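# Hang the towel from the low shelf over the rail

## Task

Pick up the towel lying on the low shelf and drape it across the rail so that a substantial portion hangs down on both sides; the rail must remain upright, and the robot must not topple or be left leaning, or the task counts as failed.

## Robot and tools

ROBOT. A LinearBot: an omnidirectional wheeled base with a column about 1.75 m high. A carriage rides up and down the column (lift_m, 0 to 1 m) and carries two identical six-joint arms, left and right, each ending in a two-finger gripper. The arm bases sit roughly 0.57 m + lift_m above the floor, and carriage parts hang about 0.15 m lower. A hand can reach 0.78 m from its shoulder but only about 0.38 m below its arm base. The hand is about 0.16 m long and 0.1 m wide (0.14 m when open), and the fingertips are thin (about 5 mm in the closing direction). Parked arm: joints 1 to 6 = 0, 0.05, 0.05, 1.45, 0, 0; robot footprint then about 0.95 m wide by 0.7 m long.

CAMERAS. carriage_camera is fixed on the carriage, facing forward and tilted about 20 degrees down. left_wrist_camera and right_wrist_camera sit on the wrists and look out beyond the fingertips. Images are 896x504 pixels.

FRAMES. Base frame: origin on the floor beneath the base centre, x forward, y left, z up, metres. The reported left_hand and right_hand are the midpoint between each hand's finger pads, in this frame; quat_wxyz gives hand orientation (hand z runs along the fingers, fingers open along hand y). Odometry frame is the base frame as it was at the start; base_odometry counts wheel turns only, so slip looks like travel, and heading (rad, left positive, -3.142 to 3.142) can drift a degree or two.

TOOL move. Arguments: base, joints, speeds, min_time_s, cameras. An action needs base, joints or both; all its motions start together.
- base: an object with exactly one key, each a relative offset from where the base last measured itself: translate_m (metres, forward positive, -2 to 2), strafe_m (metres, left positive, -2 to 2) or rotate_rad (radians, counter-clockwise positive, -6.3 to 6.3).
- joints: one object for both arms, keyed by joint name, each value an absolute target (not an offset). lift_m 0 to 1 m. For each side (left_ or right_): joint1_rad -2.617 to 3.054 (yaw of the whole arm about vertical, 0 forward, positive left); joint2_rad 0 to 3.141 (shoulder: 0 upper arm back and level, 1.57 vertical, 3.14 forward level); joint3_rad 0 to 3.141 (elbow, 0 folded, 3.14 straight); joint4_rad -1.57 to 1.57 (wrist pitch, positive lifts fingertips); joint5_rad -1.57 to 1.57 (wrist yaw, positive swings fingertips to the right, opposite to joint 1); joint6_rad -2.094 to 2.094 (roll about the finger axis, positive clockwise seen from the forearm); gripper_m 0 to 0.093 (pad gap in metres). Omitted joints may keep pushing toward earlier targets.
- speeds: caps for this action only: translate_m and strafe_m 0.02 to 0.5 m/s, rotate_rad 0.05 to 1.57 rad/s, lift_m 0.08 to 0.25 m/s (defaults are the maxima).
- min_time_s: 0.1 to 8 s, a floor on the duration of each arm and gripper motion; it makes arm paths straighter.
- cameras: list of carriage_camera, left_wrist_camera, right_wrist_camera or all; omitted/null means all, [] means none.
A move with no action just reports state and images. Unknown keys make the call invalid; out-of-range values get it refused, and a refusal or stop cancels the later move, wait and finished_scene calls in the same reply.

TOOL wait: seconds (0 to 10), optional cameras; commands nothing. TOOL zoom_image: camera plus region [x0, y0, x1, y1] in pixels from the top-left, at most 504x504, on that camera's latest image. TOOL read_manual: section "licences" only; moves nothing. TOOL finished_scene: scene (integer, here 1); final and irreversible, and the towel must stay in place afterwards.

RESULTS. move reports "done" or the worst status. Statuses: done (for the base, wheels turned as commanded, even if slipping); off_target (stopped short, may still push); contact_stop or time_out (target dropped, holding position; base drives time out after 14 s); not_followed (the arm's targets were withheld, usually because the arms would nearly touch; fix by moving only that arm clear first). on_its_own lists uncommanded behaviour, where "held at" is a target, not a reading. pictures names cameras in image order. motor_effort is percent of maximum, bracket = peak in the last action; a lift effort that keeps dropping as the lift lowers means a hand is resting on something. Joint torques wrap at ±28 N m for joints 1 to 3. Gripper readings: shut on nothing gives 0.000 to 0.001; gripping reads a bit narrower than the object; to release, command well above the reading. MOTOR HOT appears at 75 °C; at 100 °C an OVER-TEMPERATURE FAULT drops that arm for 30 to 60 s and its keys report limit_stop_at_motor_heat (resend targets afterwards). Avoid holding arms stretched level for long; park them to cool.

CAUTIONS. Only images reveal a lean. Tipping risk rises with a high carriage, extended or loaded arms, pulling, or abrupt stops. The base stops on contact only after the impact and may coast up to about 0.35 m at full speed, so approach shelf and rail slowly; if pinned against something, back off about 0.2 m (a second try may be needed). Never reverse under a table edge into the column. Arms have no contact stop and snap to targets once freed. Do not let the arms strike or press each other. Hand readings are less accurate at long reach, and small joint changes may not happen. Do not knock the rail over or drop the towel; the simulation keeps running while you think, holding the last command.

Each tool is called after ">>>" in YAML: its name, and indented under it one key for each argument.

## Session

>>> move:

Scene clock: 0.00 s.
Joint torques (N m): no reading
base_odometry: x=+0.000 y=+0.000 heading=+0.000
base_status: not commanded
joint_positions: lift_m=+0.300 left_joint1_rad=-0.008 left_joint2_rad=+0.038 left_joint3_rad=+0.056 left_joint4_rad=+1.461 left_joint5_rad=+0.046 left_joint6_rad=+0.033 left_gripper_m=+0.094 right_joint1_rad=+0.002 right_joint2_rad=+0.049 right_joint3_rad=+0.045 right_joint4_rad=+1.456 right_joint5_rad=-0.001 right_joint6_rad=+0.034 right_gripper_m=+0.094
joint_status: not commanded
motor_effort: lift_m=+23 drive_wheels=-2
left_hand: x=+0.2871 y=+0.3316 z=+1.3237 quat_wxyz=(+0.999, +0.024, +0.045, +0.011) (m; base frame)
right_hand: x=+0.2954 y=-0.3395 z=+1.3207 quat_wxyz=(+0.998, +0.001, +0.060, +0.018) (m; base frame)
pictures: carriage_camera, left_wrist_camera, right_wrist_camera

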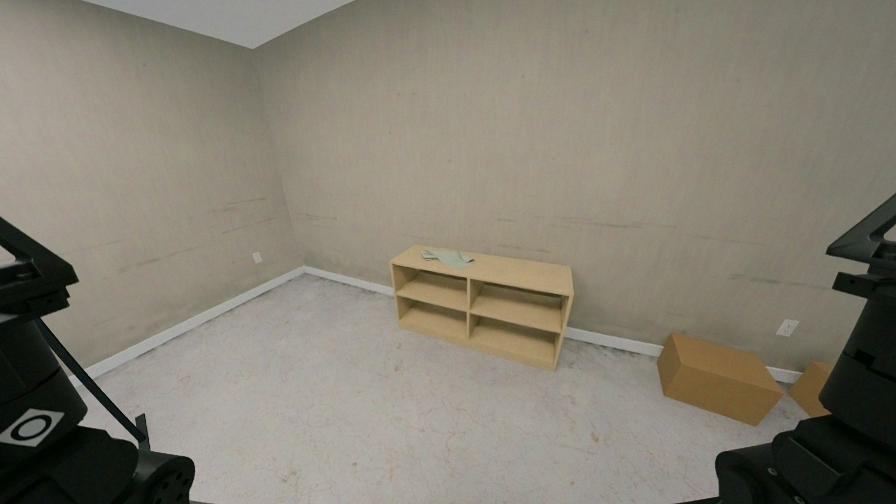

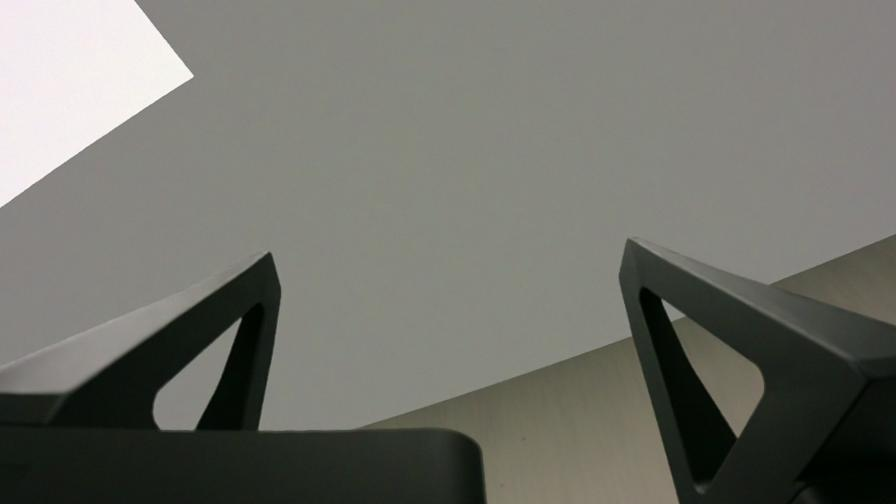

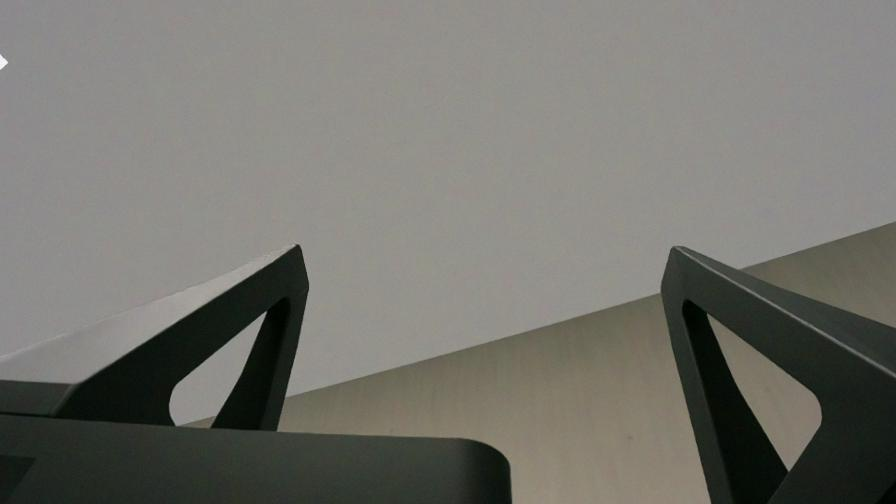

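>>> zoom_image:
  camera: "carriage_camera"
  region: [360, 220, 600, 380]

>>> move:
  base: {"rotate_rad": -1.3}
  cameras: ["carriage_camera"]

>>> move:
  base: {"rotate_rad": -1.6}
  cameras: ["carriage_camera"]

Scaled by 2.100 from the camera's 896x504 image, which has a finer 1280x720 frame.

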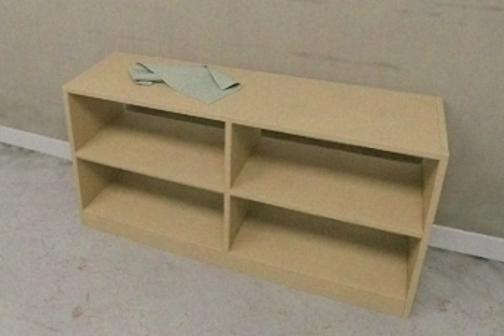

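Scene clock: 5.87 s.
Joint torques (N m): left_arm=[-0.38 4.05 5.79 -0.23 0 -0.07] | right_arm=[-0.2 3.97 6.2 -0.16 0.07 0.06]
move: done
base_odometry: x=+0.000 y=+0.000 heading=-1.300
base_status: done
joint_positions: lift_m=+0.300 left_joint1_rad=-0.008 left_joint2_rad=+0.038 left_joint3_rad=+0.056 left_joint4_rad=+1.461 left_joint5_rad=+0.046 left_joint6_rad=+0.033 left_gripper_m=+0.094 right_joint1_rad=+0.002 right_joint2_rad=+0.049 right_joint3_rad=+0.045 right_joint4_rad=+1.456 right_joint5_rad=-0.001 right_joint6_rad=+0.034 right_gripper_m=+0.094
joint_status: not commanded
motor_effort: lift_m=+23(23) drive_wheels=+7(15)
left_hand: x=+0.2871 y=+0.3316 z=+1.3237 quat_wxyz=(+0.999, +0.024, +0.045, +0.011) (m; base frame)
right_hand: x=+0.2954 y=-0.3395 z=+1.3207 quat_wxyz=(+0.998, +0.001, +0.060, +0.018) (m; base frame)
pictures: carriage_camera

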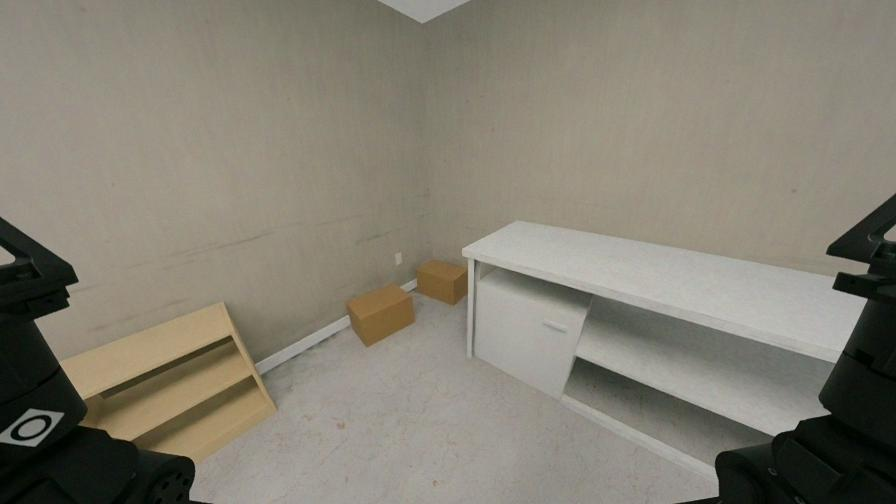

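Scene clock: 9.00 s.
Joint torques (N m): left_arm=[-0.29 3.93 5.76 -0.22 0 -0.08] | right_arm=[-0.25 4.01 6.16 -0.17 0.07 0.05]
move: done
base_odometry: x=+0.000 y=+0.000 heading=-2.899
base_status: done
joint_positions: lift_m=+0.300 left_joint1_rad=-0.008 left_joint2_rad=+0.038 left_joint3_rad=+0.056 left_joint4_rad=+1.461 left_joint5_rad=+0.046 left_joint6_rad=+0.033 left_gripper_m=+0.094 right_joint1_rad=+0.002 right_joint2_rad=+0.049 right_joint3_rad=+0.045 right_joint4_rad=+1.456 right_joint5_rad=+0.000 right_joint6_rad=+0.034 right_gripper_m=+0.094
joint_status: not commanded
motor_effort: lift_m=+23(23) drive_wheels=+7(15)
left_hand: x=+0.2872 y=+0.3316 z=+1.3236 quat_wxyz=(+0.999, +0.024, +0.046, +0.011) (m; base frame)
right_hand: x=+0.2954 y=-0.3396 z=+1.3207 quat_wxyz=(+0.998, +0.001, +0.060, +0.018) (m; base frame)
pictures: carriage_camera

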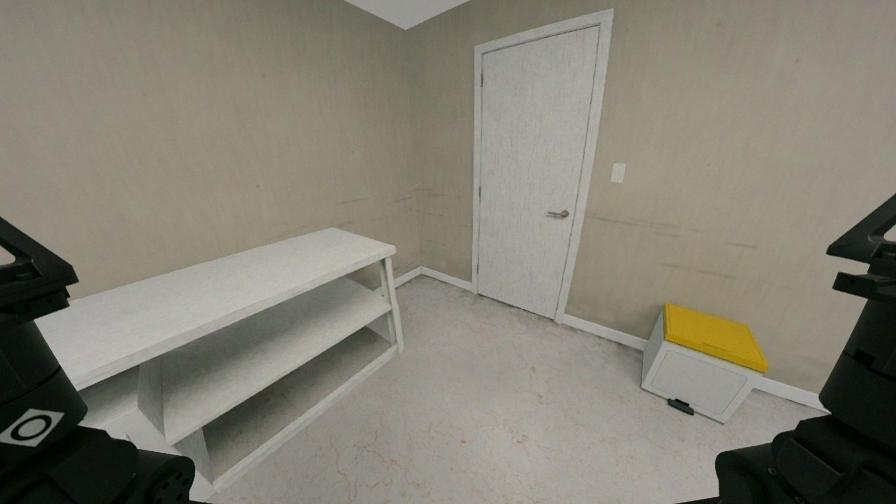

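>>> move:
  base: {"rotate_rad": -1.5}
  cameras: ["carriage_camera"]

Scene clock: 14.67 s.
Joint torques (N m): left_arm=[-0.32 4.08 5.79 -0.24 0.01 -0.06] | right_arm=[-0.24 3.95 6.19 -0.17 0.06 0.05]
move: done
base_odometry: x=+0.000 y=+0.000 heading=+1.885
base_status: done
joint_positions: lift_m=+0.300 left_joint1_rad=-0.008 left_joint2_rad=+0.038 left_joint3_rad=+0.056 left_joint4_rad=+1.461 left_joint5_rad=+0.046 left_joint6_rad=+0.033 left_gripper_m=+0.094 right_joint1_rad=+0.002 right_joint2_rad=+0.049 right_joint3_rad=+0.045 right_joint4_rad=+1.456 right_joint5_rad=+0.000 right_joint6_rad=+0.034 right_gripper_m=+0.094
joint_status: not commanded
motor_effort: lift_m=+23(23) drive_wheels=+7(15)
left_hand: x=+0.2872 y=+0.3316 z=+1.3236 quat_wxyz=(+0.999, +0.024, +0.046, +0.011) (m; base frame)
right_hand: x=+0.2954 y=-0.3397 z=+1.3207 quat_wxyz=(+0.998, +0.001, +0.060, +0.018) (m; base frame)
pictures: carriage_camera

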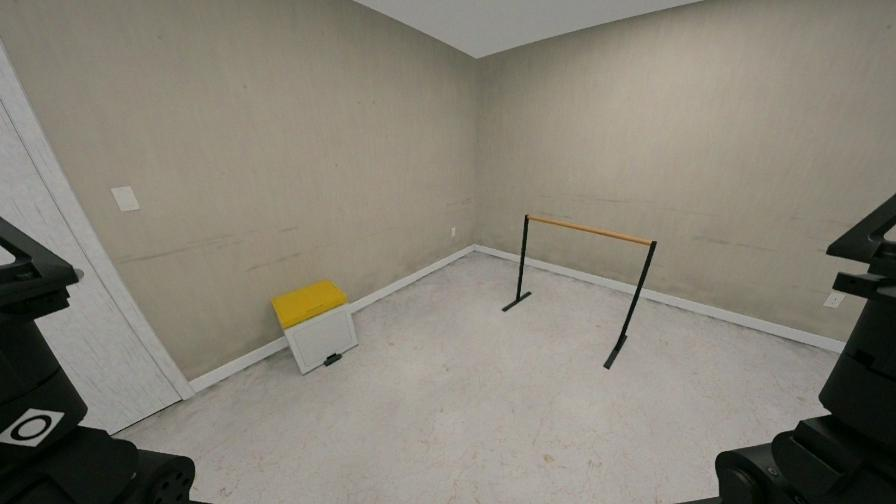

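>>> move:
  base: {"rotate_rad": -2.291}
  cameras: []

>>> move:
  base: {"strafe_m": 0.71}
  cameras: []

>>> move:
  base: {"translate_m": 0.8}
  speeds: {"translate_m": 0.3}
  cameras: ["carriage_camera"]

>>> zoom_image:
  camera: "carriage_camera"
  region: [300, 200, 600, 400]

Scene clock: 45.57 s.
Joint torques (N m): left_arm=[-0.27 3.99 5.86 -0.21 0.01 -0.1] | right_arm=[-0.23 3.93 6.2 -0.17 0.04 0.08]
move: done
base_odometry: x=+0.000 y=+0.000 heading=-0.406
base_status: done
joint_positions: lift_m=+0.300 left_joint1_rad=-0.008 left_joint2_rad=+0.038 left_joint3_rad=+0.056 left_joint4_rad=+1.460 left_joint5_rad=+0.046 left_joint6_rad=+0.033 left_gripper_m=+0.094 right_joint1_rad=+0.002 right_joint2_rad=+0.049 right_joint3_rad=+0.045 right_joint4_rad=+1.455 right_joint5_rad=+0.001 right_joint6_rad=+0.034 right_gripper_m=+0.094
joint_status: not commanded
motor_effort: lift_m=+23(23) drive_wheels=+7(16)
left_hand: x=+0.2875 y=+0.3316 z=+1.3236 quat_wxyz=(+0.999, +0.024, +0.046, +0.011) (m; base frame)
right_hand: x=+0.2955 y=-0.3397 z=+1.3206 quat_wxyz=(+0.998, +0.001, +0.060, +0.018) (m; base frame)
pictures: none
No camera images: "cameras" was empty.

Scene clock: 49.33 s.
Joint torques (N m): left_arm=[-0.27 3.95 5.86 -0.22 0 -0.09] | right_arm=[-0.23 4.04 6.17 -0.18 0.08 0.08]
move: done
base_odometry: x=+0.281 y=+0.652 heading=-0.407
base_status: done
joint_positions: lift_m=+0.300 left_joint1_rad=-0.009 left_joint2_rad=+0.038 left_joint3_rad=+0.056 left_joint4_rad=+1.460 left_joint5_rad=+0.046 left_joint6_rad=+0.033 left_gripper_m=+0.094 right_joint1_rad=+0.002 right_joint2_rad=+0.049 right_joint3_rad=+0.045 right_joint4_rad=+1.455 right_joint5_rad=+0.000 right_joint6_rad=+0.034 right_gripper_m=+0.094
joint_status: not commanded
motor_effort: lift_m=+23(23) drive_wheels=-6(17)
left_hand: x=+0.2875 y=+0.3315 z=+1.3236 quat_wxyz=(+0.999, +0.024, +0.046, +0.011) (m; base frame)
right_hand: x=+0.2955 y=-0.3396 z=+1.3206 quat_wxyz=(+0.998, +0.001, +0.060, +0.018) (m; base frame)
pictures: none
No camera images: "cameras" was empty.

Scene clock: 53.47 s.
Joint torques (N m): left_arm=[-0.32 3.96 5.81 -0.2 0.01 -0.1] | right_arm=[-0.21 4.05 6.3 -0.2 0.06 0.07]
move: done
base_odometry: x=+1.016 y=+0.336 heading=-0.406
base_status: done
joint_positions: lift_m=+0.300 left_joint1_rad=-0.009 left_joint2_rad=+0.038 left_joint3_rad=+0.056 left_joint4_rad=+1.460 left_joint5_rad=+0.046 left_joint6_rad=+0.033 left_gripper_m=+0.094 right_joint1_rad=+0.002 right_joint2_rad=+0.049 right_joint3_rad=+0.045 right_joint4_rad=+1.457 right_joint5_rad=+0.000 right_joint6_rad=+0.034 right_gripper_m=+0.094
joint_status: not commanded
motor_effort: lift_m=+23(23) drive_wheels=-4(14)
left_hand: x=+0.2875 y=+0.3315 z=+1.3236 quat_wxyz=(+0.999, +0.024, +0.046, +0.011) (m; base frame)
right_hand: x=+0.2951 y=-0.3396 z=+1.3207 quat_wxyz=(+0.998, +0.001, +0.059, +0.018) (m; base frame)
pictures: carriage_camera

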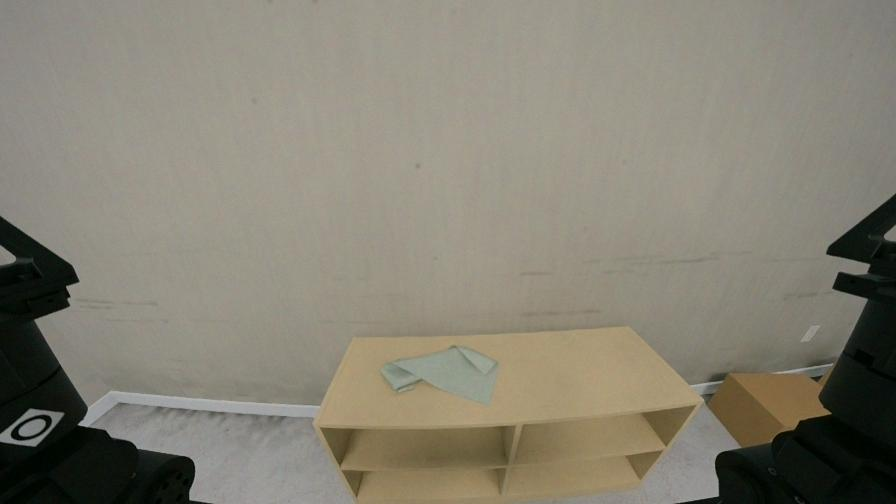

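Scaled by 1.680 from the camera's 896x504 image, which has a finer 1280x720 frame.

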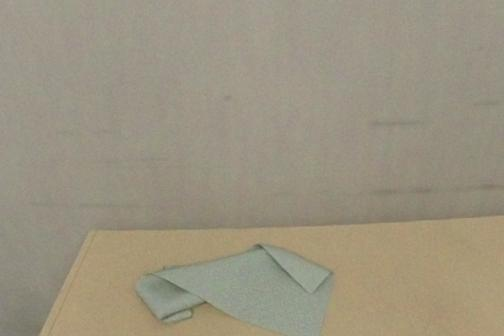

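>>> move:
  base: {"translate_m": 0.12}
  speeds: {"translate_m": 0.15}
  joints: {"left_joint1_rad": -0.665, "left_joint2_rad": 1.99, "left_joint3_rad": 0.248, "left_joint4_rad": 1.442, "left_joint5_rad": 0, "left_joint6_rad": 0}
  min_time_s: 3
  cameras: ["carriage_camera", "left_wrist_camera"]

Scene clock: 86.47 s.
Joint torques (N m): left_arm=[-0.92 -4.88 3.33 2.5 -0.08 -0.16] | right_arm=[-0.18 3.96 6.12 -0.2 0.07 0.07]
move: done
base_odometry: x=+1.127 y=+0.289 heading=-0.406
base_status: done
joint_positions: lift_m=+0.300 left_joint1_rad=-0.659 left_joint2_rad=+1.969 left_joint3_rad=+0.241 left_joint4_rad=+1.453 left_joint5_rad=+0.010 left_joint6_rad=+0.007 left_gripper_m=+0.094 right_joint1_rad=+0.002 right_joint2_rad=+0.049 right_joint3_rad=+0.045 right_joint4_rad=+1.457 right_joint5_rad=+0.000 right_joint6_rad=+0.034 right_gripper_m=+0.094
joint_status: all done
motor_effort: lift_m=+23(23) drive_wheels=-4(13)
left_hand: x=+0.5639 y=+0.1057 z=+0.9299 quat_wxyz=(+0.571, +0.264, +0.752, -0.197) (m; base frame)
right_hand: x=+0.2950 y=-0.3396 z=+1.3207 quat_wxyz=(+0.998, +0.001, +0.059, +0.018) (m; base frame)
pictures: carriage_camera, left_wrist_camera
camera_calibration:
left_wrist_camera: T_world_to_cam=[[-0.641289, -0.767018, -0.0207932, 0.463013], [-0.595986, 0.514995, -0.616101, 0.858622], [0.483269, -0.382706, -0.787393, 0.623602], [0, 0, 0, 1]] pos_world=[0.507285, 0.15161, 1.02964]

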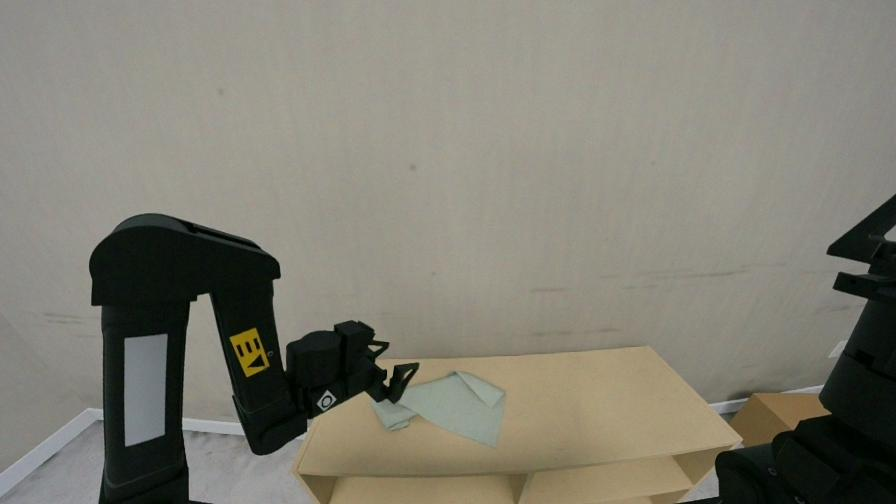

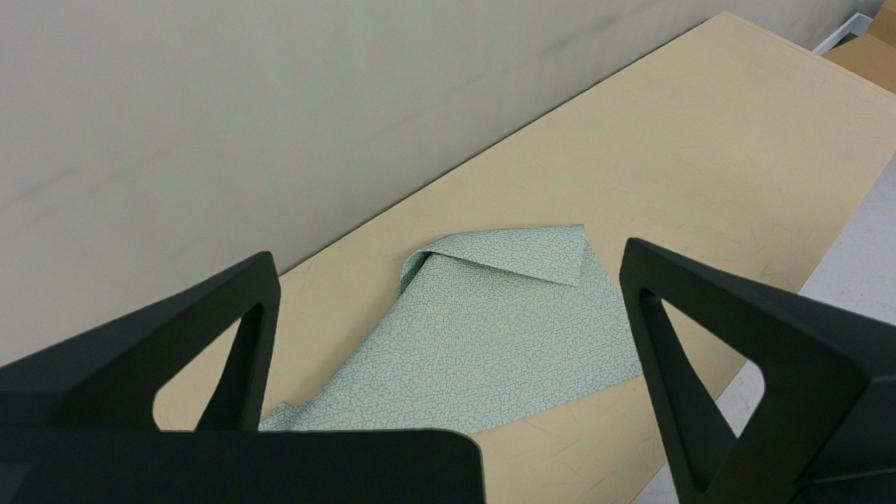

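>>> move:
  joints: {"left_joint1_rad": -0.35, "left_joint4_rad": 1.1}
  cameras: ["left_wrist_camera"]

>>> zoom_image:
  camera: "left_wrist_camera"
  region: [250, 0, 754, 450]

Scene clock: 91.43 s.
Joint torques (N m): left_arm=[0.1 -4.68 3 2.11 -0.02 -0.14] | right_arm=[-0.16 3.96 6.13 -0.22 0.06 0.06]
move: done
base_odometry: x=+1.127 y=+0.289 heading=-0.406
base_status: not commanded
joint_positions: lift_m=+0.300 left_joint1_rad=-0.354 left_joint2_rad=+1.969 left_joint3_rad=+0.244 left_joint4_rad=+1.128 left_joint5_rad=+0.005 left_joint6_rad=+0.007 left_gripper_m=+0.094 right_joint1_rad=+0.002 right_joint2_rad=+0.049 right_joint3_rad=+0.045 right_joint4_rad=+1.457 right_joint5_rad=+0.000 right_joint6_rad=+0.034 right_gripper_m=+0.094
joint_status: all done
motor_effort: lift_m=+23(23) drive_wheels=-4(4)
left_hand: x=+0.5900 y=+0.2184 z=+0.8584 quat_wxyz=(+0.460, +0.160, +0.869, -0.083) (m; base frame)
right_hand: x=+0.2950 y=-0.3396 z=+1.3207 quat_wxyz=(+0.998, +0.001, +0.059, +0.018) (m; base frame)
pictures: left_wrist_camera
camera_calibration:
left_wrist_camera: T_world_to_cam=[[-0.381737, -0.924216, -0.0100854, 0.436754], [-0.869526, 0.362805, -0.335106, 0.72551], [0.313369, -0.119153, -0.942127, 0.773355], [0, 0, 0, 1]] pos_world=[0.55523, 0.232584, 0.976125]

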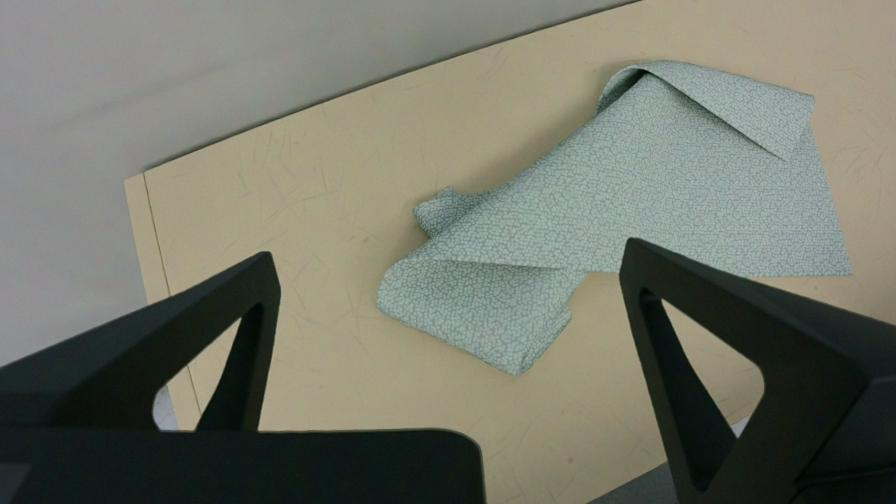

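Scaled by 1.000.

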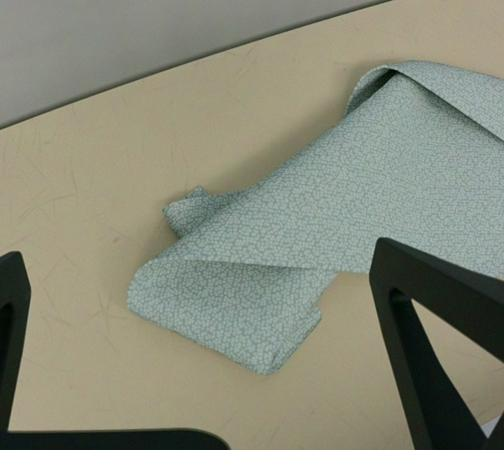

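>>> move:
  joints: {"left_joint1_rad": 0, "left_joint2_rad": 0.05, "left_joint3_rad": 0.05, "left_joint4_rad": 1.45, "right_joint1_rad": 0.383, "right_joint2_rad": 2.643, "right_joint3_rad": 1.839, "right_joint4_rad": -0.767, "right_joint5_rad": 0, "right_joint6_rad": -0.65}
  min_time_s: 4
  cameras: ["carriage_camera", "right_wrist_camera"]

Scene clock: 113.20 s.
Joint torques (N m): left_arm=[0.24 2.85 4.82 0.1 -0.01 -0.14] | right_arm=[0.39 -12.78 7.32 0.23 0.02 -0.06]
move: done
base_odometry: x=+1.127 y=+0.289 heading=-0.406
base_status: not commanded
joint_positions: lift_m=+0.300 left_joint1_rad=-0.006 left_joint2_rad=+0.065 left_joint3_rad=+0.067 left_joint4_rad=+1.432 left_joint5_rad=+0.005 left_joint6_rad=+0.007 left_gripper_m=+0.094 right_joint1_rad=+0.376 right_joint2_rad=+2.598 right_joint3_rad=+1.828 right_joint4_rad=-0.748 right_joint5_rad=+0.000 right_joint6_rad=-0.639 right_gripper_m=+0.094
joint_status: all done
motor_effort: lift_m=+23(23) drive_wheels=-4(4)
left_hand: x=+0.2995 y=+0.3387 z=+1.3259 quat_wxyz=(+0.998, +0.003, +0.068, +0.000) (m; base frame)
right_hand: x=+0.7078 y=-0.1645 z=+0.7682 quat_wxyz=(+0.026, -0.486, +0.874, -0.003) (m; base frame)
pictures: carriage_camera, right_wrist_camera
camera_calibration:
right_wrist_camera: T_world_to_cam=[[0.838646, -0.543927, -0.0285774, -0.649226], [-0.445313, -0.714921, 0.539058, -0.202035], [-0.313639, -0.439353, -0.841784, 0.924887], [0, 0, 0, 1]] pos_world=[0.744583, -0.0912187, 0.868911]

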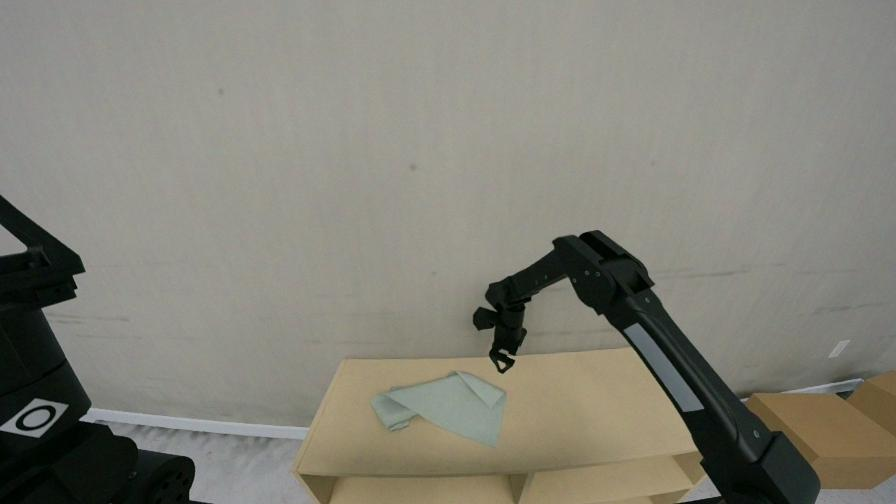

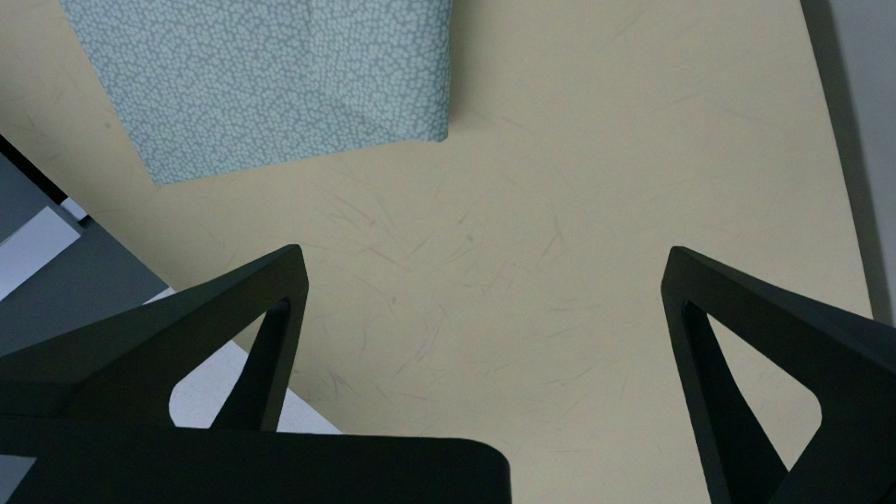

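>>> move:
  joints: {"right_joint1_rad": 0.468, "right_joint2_rad": 3.02, "right_joint3_rad": 2.14, "right_joint4_rad": -0.745, "right_joint6_rad": -0.5}
  min_time_s: 3
  cameras: ["carriage_camera", "right_wrist_camera"]

Scene clock: 125.07 s.
Joint torques (N m): left_arm=[0.17 2.85 4.89 0.12 -0.01 -0.13] | right_arm=[0.53 -13.31 6.89 0.29 0.04 0.17]
move: done
base_odometry: x=+1.127 y=+0.289 heading=-0.406
base_status: not commanded
joint_positions: lift_m=+0.300 left_joint1_rad=-0.006 left_joint2_rad=+0.065 left_joint3_rad=+0.067 left_joint4_rad=+1.432 left_joint5_rad=+0.005 left_joint6_rad=+0.007 left_gripper_m=+0.094 right_joint1_rad=+0.461 right_joint2_rad=+2.971 right_joint3_rad=+2.130 right_joint4_rad=-0.751 right_joint5_rad=+0.000 right_joint6_rad=-0.510 right_gripper_m=+0.094
joint_status: all done
motor_effort: lift_m=+23(23) drive_wheels=-4(4)
left_hand: x=+0.2994 y=+0.3387 z=+1.3259 quat_wxyz=(+0.998, +0.003, +0.068, +0.000) (m; base frame)
right_hand: x=+0.6971 y=-0.1248 z=+0.6610 quat_wxyz=(-0.011, -0.467, +0.884, +0.000) (m; base frame)
pictures: carriage_camera, right_wrist_camera
camera_calibration:
right_wrist_camera: T_world_to_cam=[[0.810355, -0.581855, -0.0690547, -0.579984], [-0.437667, -0.679435, 0.588911, -0.154524], [-0.389579, -0.447004, -0.805242, 0.876624], [0, 0, 0, 1]] pos_world=[0.743878, -0.0506008, 0.756845]

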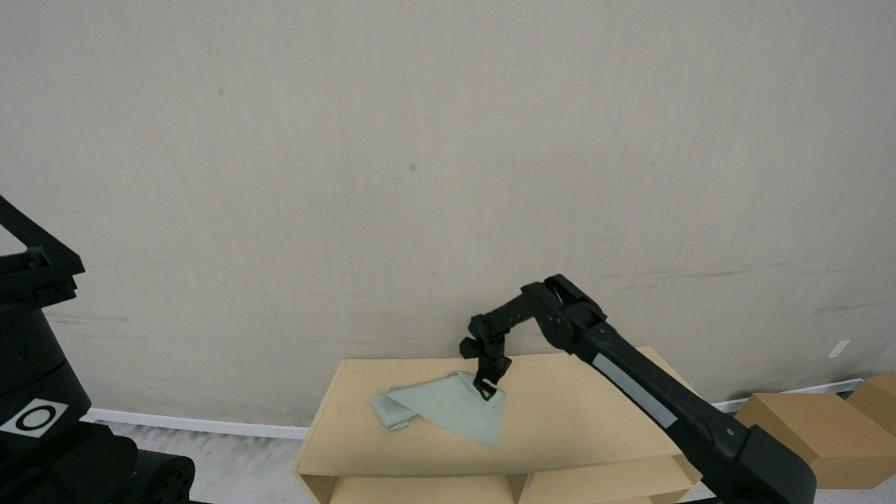

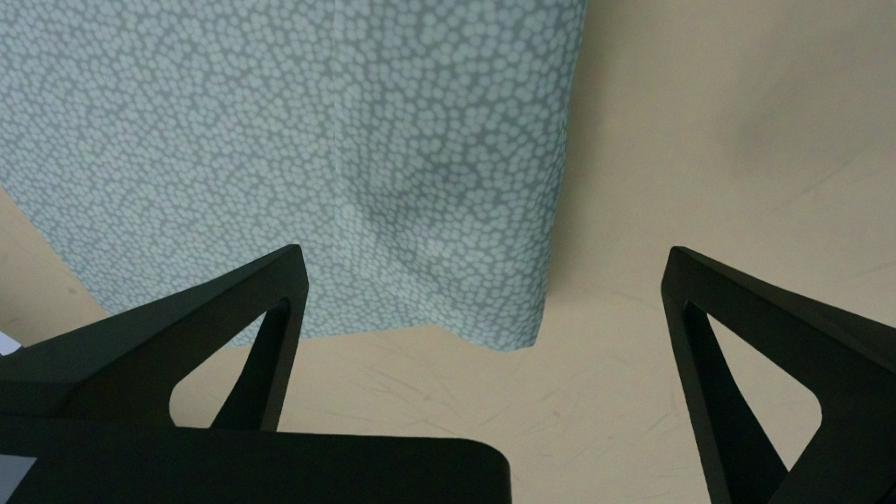

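>>> move:
  joints: {"lift_m": 0.255}
  speeds: {"lift_m": 0.08}
  cameras: ["right_wrist_camera"]

>>> move:
  joints: {"lift_m": 0.245}
  speeds: {"lift_m": 0.08}
  cameras: ["right_wrist_camera"]

Scene clock: 134.07 s.
Joint torques (N m): left_arm=[0.24 3 5.2 0.07 -0.02 -0.13] | right_arm=[0.24 -11.79 4.59 0.95 -0.12 0.14]
move: done
base_odometry: x=+1.127 y=+0.289 heading=-0.406
base_status: not commanded
joint_positions: lift_m=+0.256 left_joint1_rad=-0.006 left_joint2_rad=+0.063 left_joint3_rad=+0.063 left_joint4_rad=+1.436 left_joint5_rad=+0.005 left_joint6_rad=+0.007 left_gripper_m=+0.094 right_joint1_rad=+0.466 right_joint2_rad=+2.951 right_joint3_rad=+2.158 right_joint4_rad=-0.809 right_joint5_rad=+0.015 right_joint6_rad=-0.504 right_gripper_m=+0.094
joint_status: all done
motor_effort: lift_m=+17(18) drive_wheels=+5(5)
left_hand: x=+0.2993 y=+0.3387 z=+1.2805 quat_wxyz=(+0.998, +0.003, +0.068, +0.000) (m; base frame)
right_hand: x=+0.7001 y=-0.1237 z=+0.6319 quat_wxyz=(-0.016, -0.466, +0.885, -0.007) (m; base frame)
pictures: right_wrist_camera
camera_calibration:
right_wrist_camera: T_world_to_cam=[[0.809337, -0.584236, -0.0603429, -0.588871], [-0.437431, -0.668134, 0.601874, -0.142257], [-0.391953, -0.460723, -0.796308, 0.849195], [0, 0, 0, 1]] pos_world=[0.747213, -0.0478427, 0.726308]

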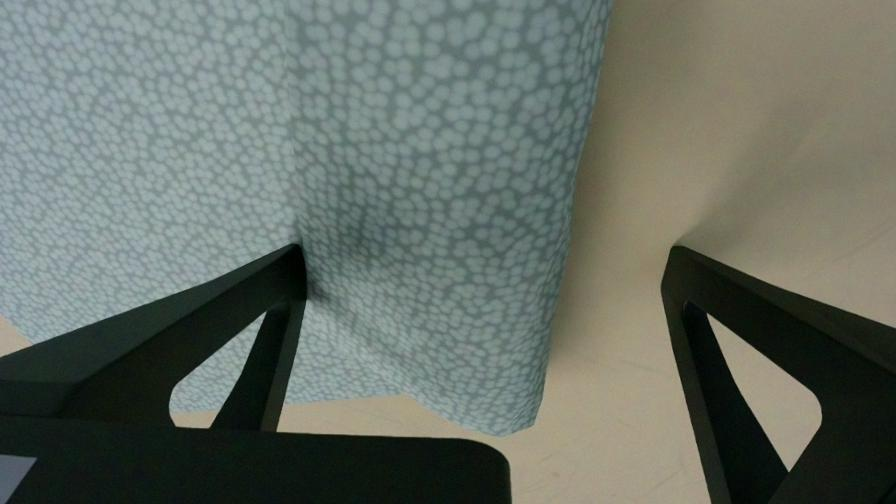

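Scene clock: 134.57 s.
Joint torques (N m): left_arm=[0.21 3.12 5.31 0.06 -0.04 -0.15] | right_arm=[-0.14 -9.98 4.38 1.17 -0.21 0.09]
move: done
base_odometry: x=+1.127 y=+0.289 heading=-0.406
base_status: not commanded
joint_positions: lift_m=+0.246 left_joint1_rad=-0.006 left_joint2_rad=+0.062 left_joint3_rad=+0.062 left_joint4_rad=+1.436 left_joint5_rad=+0.005 left_joint6_rad=+0.007 left_gripper_m=+0.094 right_joint1_rad=+0.467 right_joint2_rad=+2.934 right_joint3_rad=+2.162 right_joint4_rad=-0.839 right_joint5_rad=+0.019 right_joint6_rad=-0.501 right_gripper_m=+0.094
joint_status: all done
motor_effort: lift_m=+17(17) drive_wheels=+5(5)
left_hand: x=+0.2992 y=+0.3387 z=+1.2702 quat_wxyz=(+0.998, +0.003, +0.067, +0.000) (m; base frame)
right_hand: x=+0.7000 y=-0.1238 z=+0.6313 quat_wxyz=(-0.020, -0.466, +0.885, -0.009) (m; base frame)
pictures: right_wrist_camera
camera_calibration:
right_wrist_camera: T_world_to_cam=[[0.808442, -0.585506, -0.0600409, -0.588604], [-0.434839, -0.662907, 0.609483, -0.147975], [-0.396657, -0.466624, -0.790522, 0.847525], [0, 0, 0, 1]] pos_world=[0.747684, -0.0472491, 0.724835]

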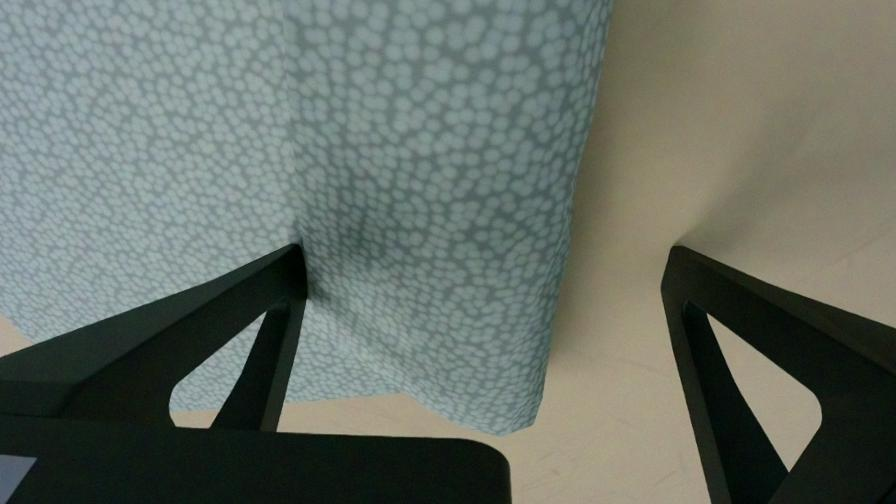

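>>> move:
  joints: {"lift_m": 0.26, "right_gripper_m": 0.0}
  min_time_s: 3
  cameras: ["right_wrist_camera"]

>>> move:
  joints: {"lift_m": 0.36}
  speeds: {"lift_m": 0.08}
  cameras: ["right_wrist_camera", "carriage_camera"]

Scene clock: 140.87 s.
Joint torques (N m): left_arm=[0.25 3.22 5.33 0.06 -0.02 -0.15] | right_arm=[-0.44 -12.37 4.44 0.64 0.34 0.08]
move: off_target
base_odometry: x=+1.127 y=+0.289 heading=-0.406
base_status: not commanded
joint_positions: lift_m=+0.260 left_joint1_rad=-0.006 left_joint2_rad=+0.061 left_joint3_rad=+0.060 left_joint4_rad=+1.437 left_joint5_rad=+0.005 left_joint6_rad=+0.007 left_gripper_m=+0.094 right_joint1_rad=+0.471 right_joint2_rad=+2.957 right_joint3_rad=+2.161 right_joint4_rad=-0.781 right_joint5_rad=-0.027 right_joint6_rad=-0.501 right_gripper_m=+0.004
joint_status: right_gripper_m off_target (ended at +0.004, target +0.000); the others done
motor_effort: lift_m=+25(28) drive_wheels=+5(5)
left_hand: x=+0.2990 y=+0.3387 z=+1.2840 quat_wxyz=(+0.998, +0.003, +0.067, +0.000) (m; base frame)
right_hand: x=+0.7012 y=-0.1124 z=+0.6337 quat_wxyz=(-0.003, -0.467, +0.884, +0.013) (m; base frame)
pictures: right_wrist_camera
camera_calibration:
right_wrist_camera: T_world_to_cam=[[0.810486, -0.579484, -0.0855035, -0.567392], [-0.438575, -0.697096, 0.567194, -0.115783], [-0.388284, -0.422203, -0.819134, 0.872471], [0, 0, 0, 1]] pos_world=[0.74785, -0.0411461, 0.731827]

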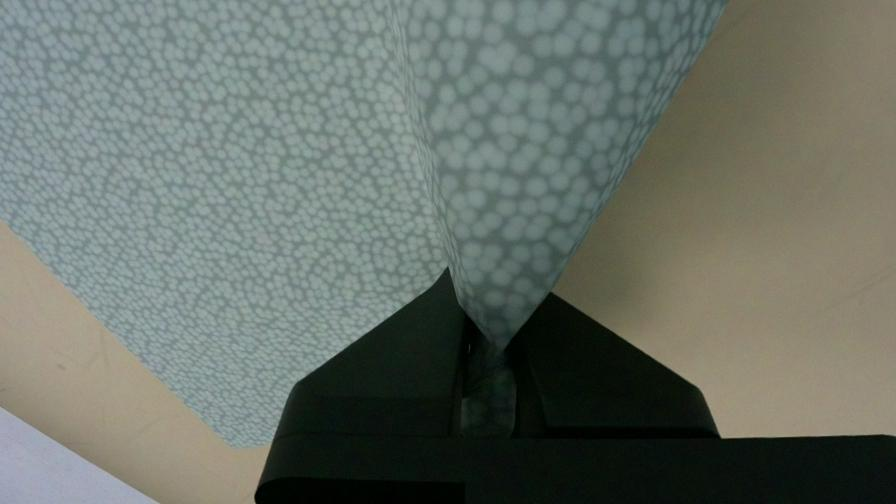

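Scene clock: 142.50 s.
Joint torques (N m): left_arm=[0.29 3.18 5.49 0.05 -0.03 -0.14] | right_arm=[-0.47 -14.08 4.59 0.39 0.11 0.08]
move: done
base_odometry: x=+1.127 y=+0.289 heading=-0.406
base_status: not commanded
joint_positions: lift_m=+0.360 left_joint1_rad=-0.006 left_joint2_rad=+0.061 left_joint3_rad=+0.060 left_joint4_rad=+1.437 left_joint5_rad=+0.005 left_joint6_rad=+0.007 left_gripper_m=+0.094 right_joint1_rad=+0.471 right_joint2_rad=+2.976 right_joint3_rad=+2.156 right_joint4_rad=-0.754 right_joint5_rad=-0.007 right_joint6_rad=-0.501 right_gripper_m=+0.004
joint_status: all done
motor_effort: lift_m=+24(29) drive_wheels=+5(5)
left_hand: x=+0.2989 y=+0.3387 z=+1.3841 quat_wxyz=(+0.998, +0.003, +0.067, +0.000) (m; base frame)
right_hand: x=+0.7011 y=-0.1162 z=+0.7237 quat_wxyz=(-0.002, -0.467, +0.884, +0.004) (m; base frame)
pictures: carriage_camera, right_wrist_camera
camera_calibration:
carriage_camera: T_world_to_cam=[[-0.00559344, -0.999683, -0.0245389, 0.0352811], [-0.377647, 0.0248338, -0.925616, 1.34396], [0.925933, 0.00408966, -0.377667, 0.329786], [0, 0, 0, 1]] pos_world=[0.202381, 0.000545588, 1.36941]
right_wrist_camera: T_world_to_cam=[[0.811395, -0.580638, -0.0670637, -0.575964], [-0.444898, -0.687938, 0.573417, -0.168496], [-0.379084, -0.435431, -0.816514, 0.934716], [0, 0, 0, 1]] pos_world=[0.746706, -0.0433371, 0.821201]

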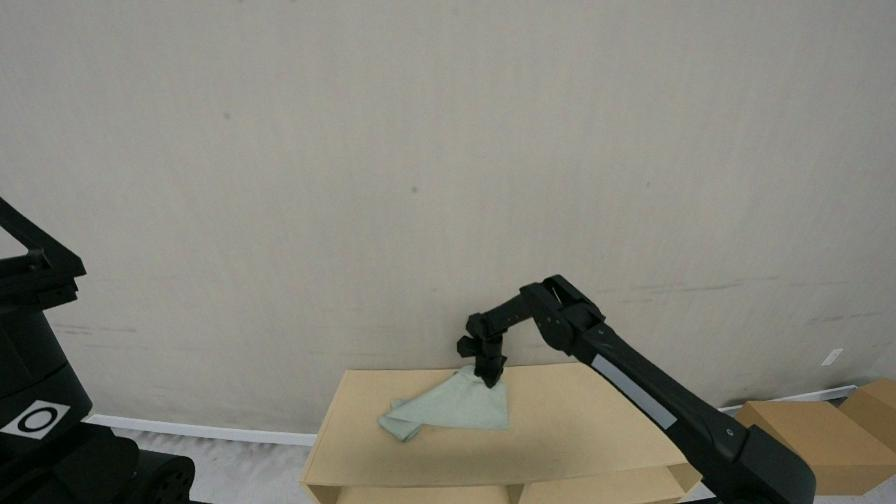

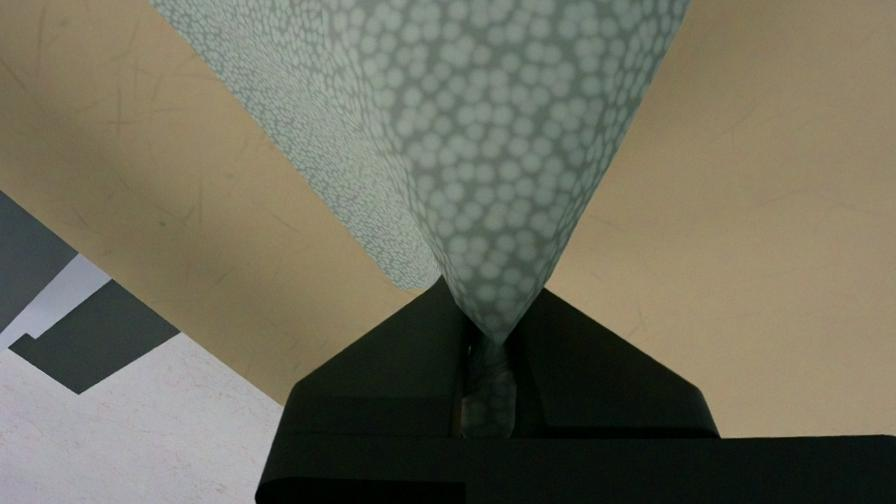

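>>> move:
  joints: {"lift_m": 0.8}
  speeds: {"lift_m": 0.15}
  cameras: ["carriage_camera"]

>>> zoom_image:
  camera: "carriage_camera"
  region: [350, 300, 650, 500]

Scene clock: 148.57 s.
Joint torques (N m): left_arm=[0.14 3.15 5.38 0.05 -0.01 -0.13] | right_arm=[-0.36 -14.58 5.08 0.33 0.1 0.08]
move: done
base_odometry: x=+1.127 y=+0.289 heading=-0.406
base_status: not commanded
joint_positions: lift_m=+0.800 left_joint1_rad=-0.005 left_joint2_rad=+0.061 left_joint3_rad=+0.060 left_joint4_rad=+1.437 left_joint5_rad=+0.005 left_joint6_rad=+0.006 left_gripper_m=+0.094 right_joint1_rad=+0.471 right_joint2_rad=+2.986 right_joint3_rad=+2.152 right_joint4_rad=-0.750 right_joint5_rad=-0.004 right_joint6_rad=-0.501 right_gripper_m=+0.004
joint_status: all done
motor_effort: lift_m=+25(30) drive_wheels=+5(5)
left_hand: x=+0.2989 y=+0.3387 z=+1.8240 quat_wxyz=(+0.998, +0.003, +0.067, +0.001) (m; base frame)
right_hand: x=+0.6981 y=-0.1183 z=+1.1584 quat_wxyz=(-0.006, -0.467, +0.884, +0.002) (m; base frame)
pictures: carriage_camera
camera_calibration:
carriage_camera: T_world_to_cam=[[-0.00559344, -0.999683, -0.0245389, 0.0460771], [-0.377647, 0.0248338, -0.925616, 1.75119], [0.925933, 0.00408966, -0.377667, 0.495942], [0, 0, 0, 1]] pos_world=[0.202381, 0.000545588, 1.80936]

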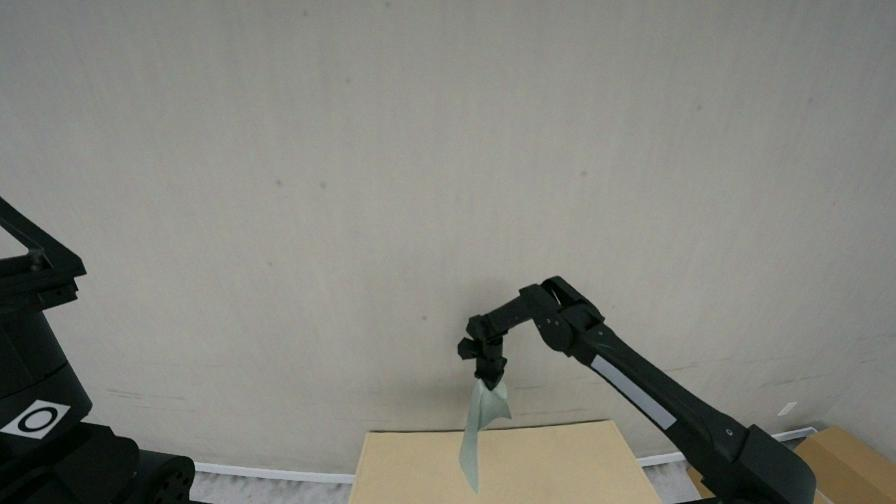

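Scaled by 1.680 from the camera's 896x504 image, which has a finer 1280x720 frame.

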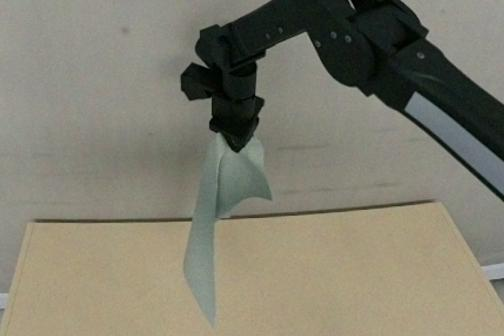

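>>> move:
  base: {"translate_m": -0.3}
  speeds: {"translate_m": 0.25}
  cameras: ["carriage_camera"]

>>> zoom_image:
  camera: "carriage_camera"
  region: [350, 300, 650, 500]

Scene clock: 155.83 s.
Joint torques (N m): left_arm=[0.13 3.23 5.38 -0.01 0 -0.14] | right_arm=[-0.23 -14.89 5.03 0.28 0.06 0.08]
move: done
base_odometry: x=+0.851 y=+0.407 heading=-0.405
base_status: done
joint_positions: lift_m=+0.800 left_joint1_rad=-0.005 left_joint2_rad=+0.061 left_joint3_rad=+0.060 left_joint4_rad=+1.443 left_joint5_rad=+0.004 left_joint6_rad=+0.006 left_gripper_m=+0.094 right_joint1_rad=+0.469 right_joint2_rad=+2.986 right_joint3_rad=+2.152 right_joint4_rad=-0.746 right_joint5_rad=-0.002 right_joint6_rad=-0.501 right_gripper_m=+0.004
joint_status: not commanded
motor_effort: lift_m=+25(25) drive_wheels=-3(13)
left_hand: x=+0.2976 y=+0.3389 z=+1.8242 quat_wxyz=(+0.998, +0.002, +0.064, +0.001) (m; base frame)
right_hand: x=+0.6994 y=-0.1189 z=+1.1584 quat_wxyz=(-0.004, -0.466, +0.885, +0.001) (m; base frame)
pictures: carriage_camera
camera_calibration:
carriage_camera: T_world_to_cam=[[-0.00559344, -0.999683, -0.0245389, 0.0460771], [-0.377647, 0.0248338, -0.925616, 1.75119], [0.925933, 0.00408966, -0.377667, 0.495942], [0, 0, 0, 1]] pos_world=[0.202381, 0.000545588, 1.80936]

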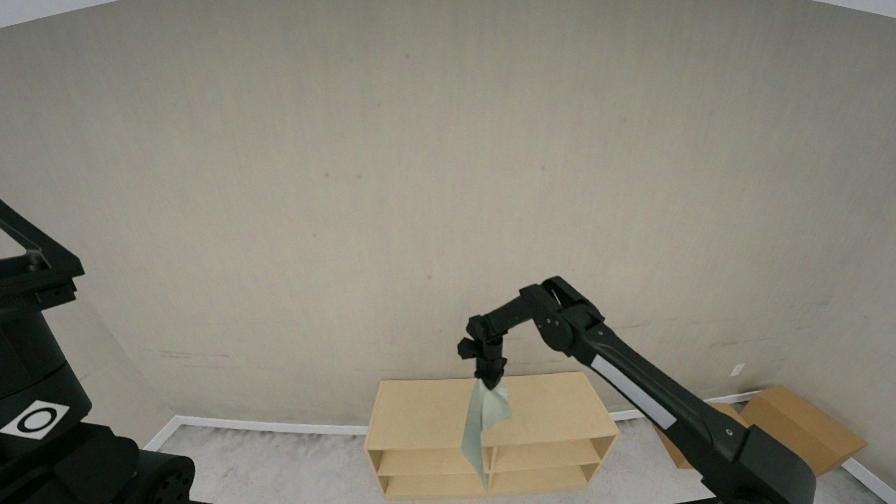

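Scaled by 1.680 from the camera's 896x504 image, which has a finer 1280x720 frame.

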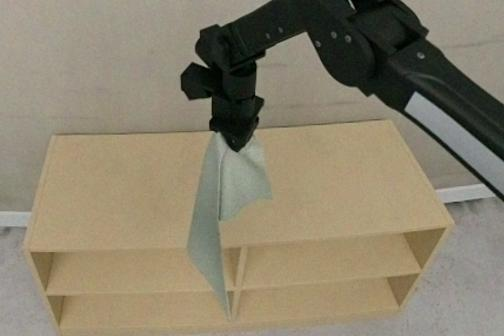

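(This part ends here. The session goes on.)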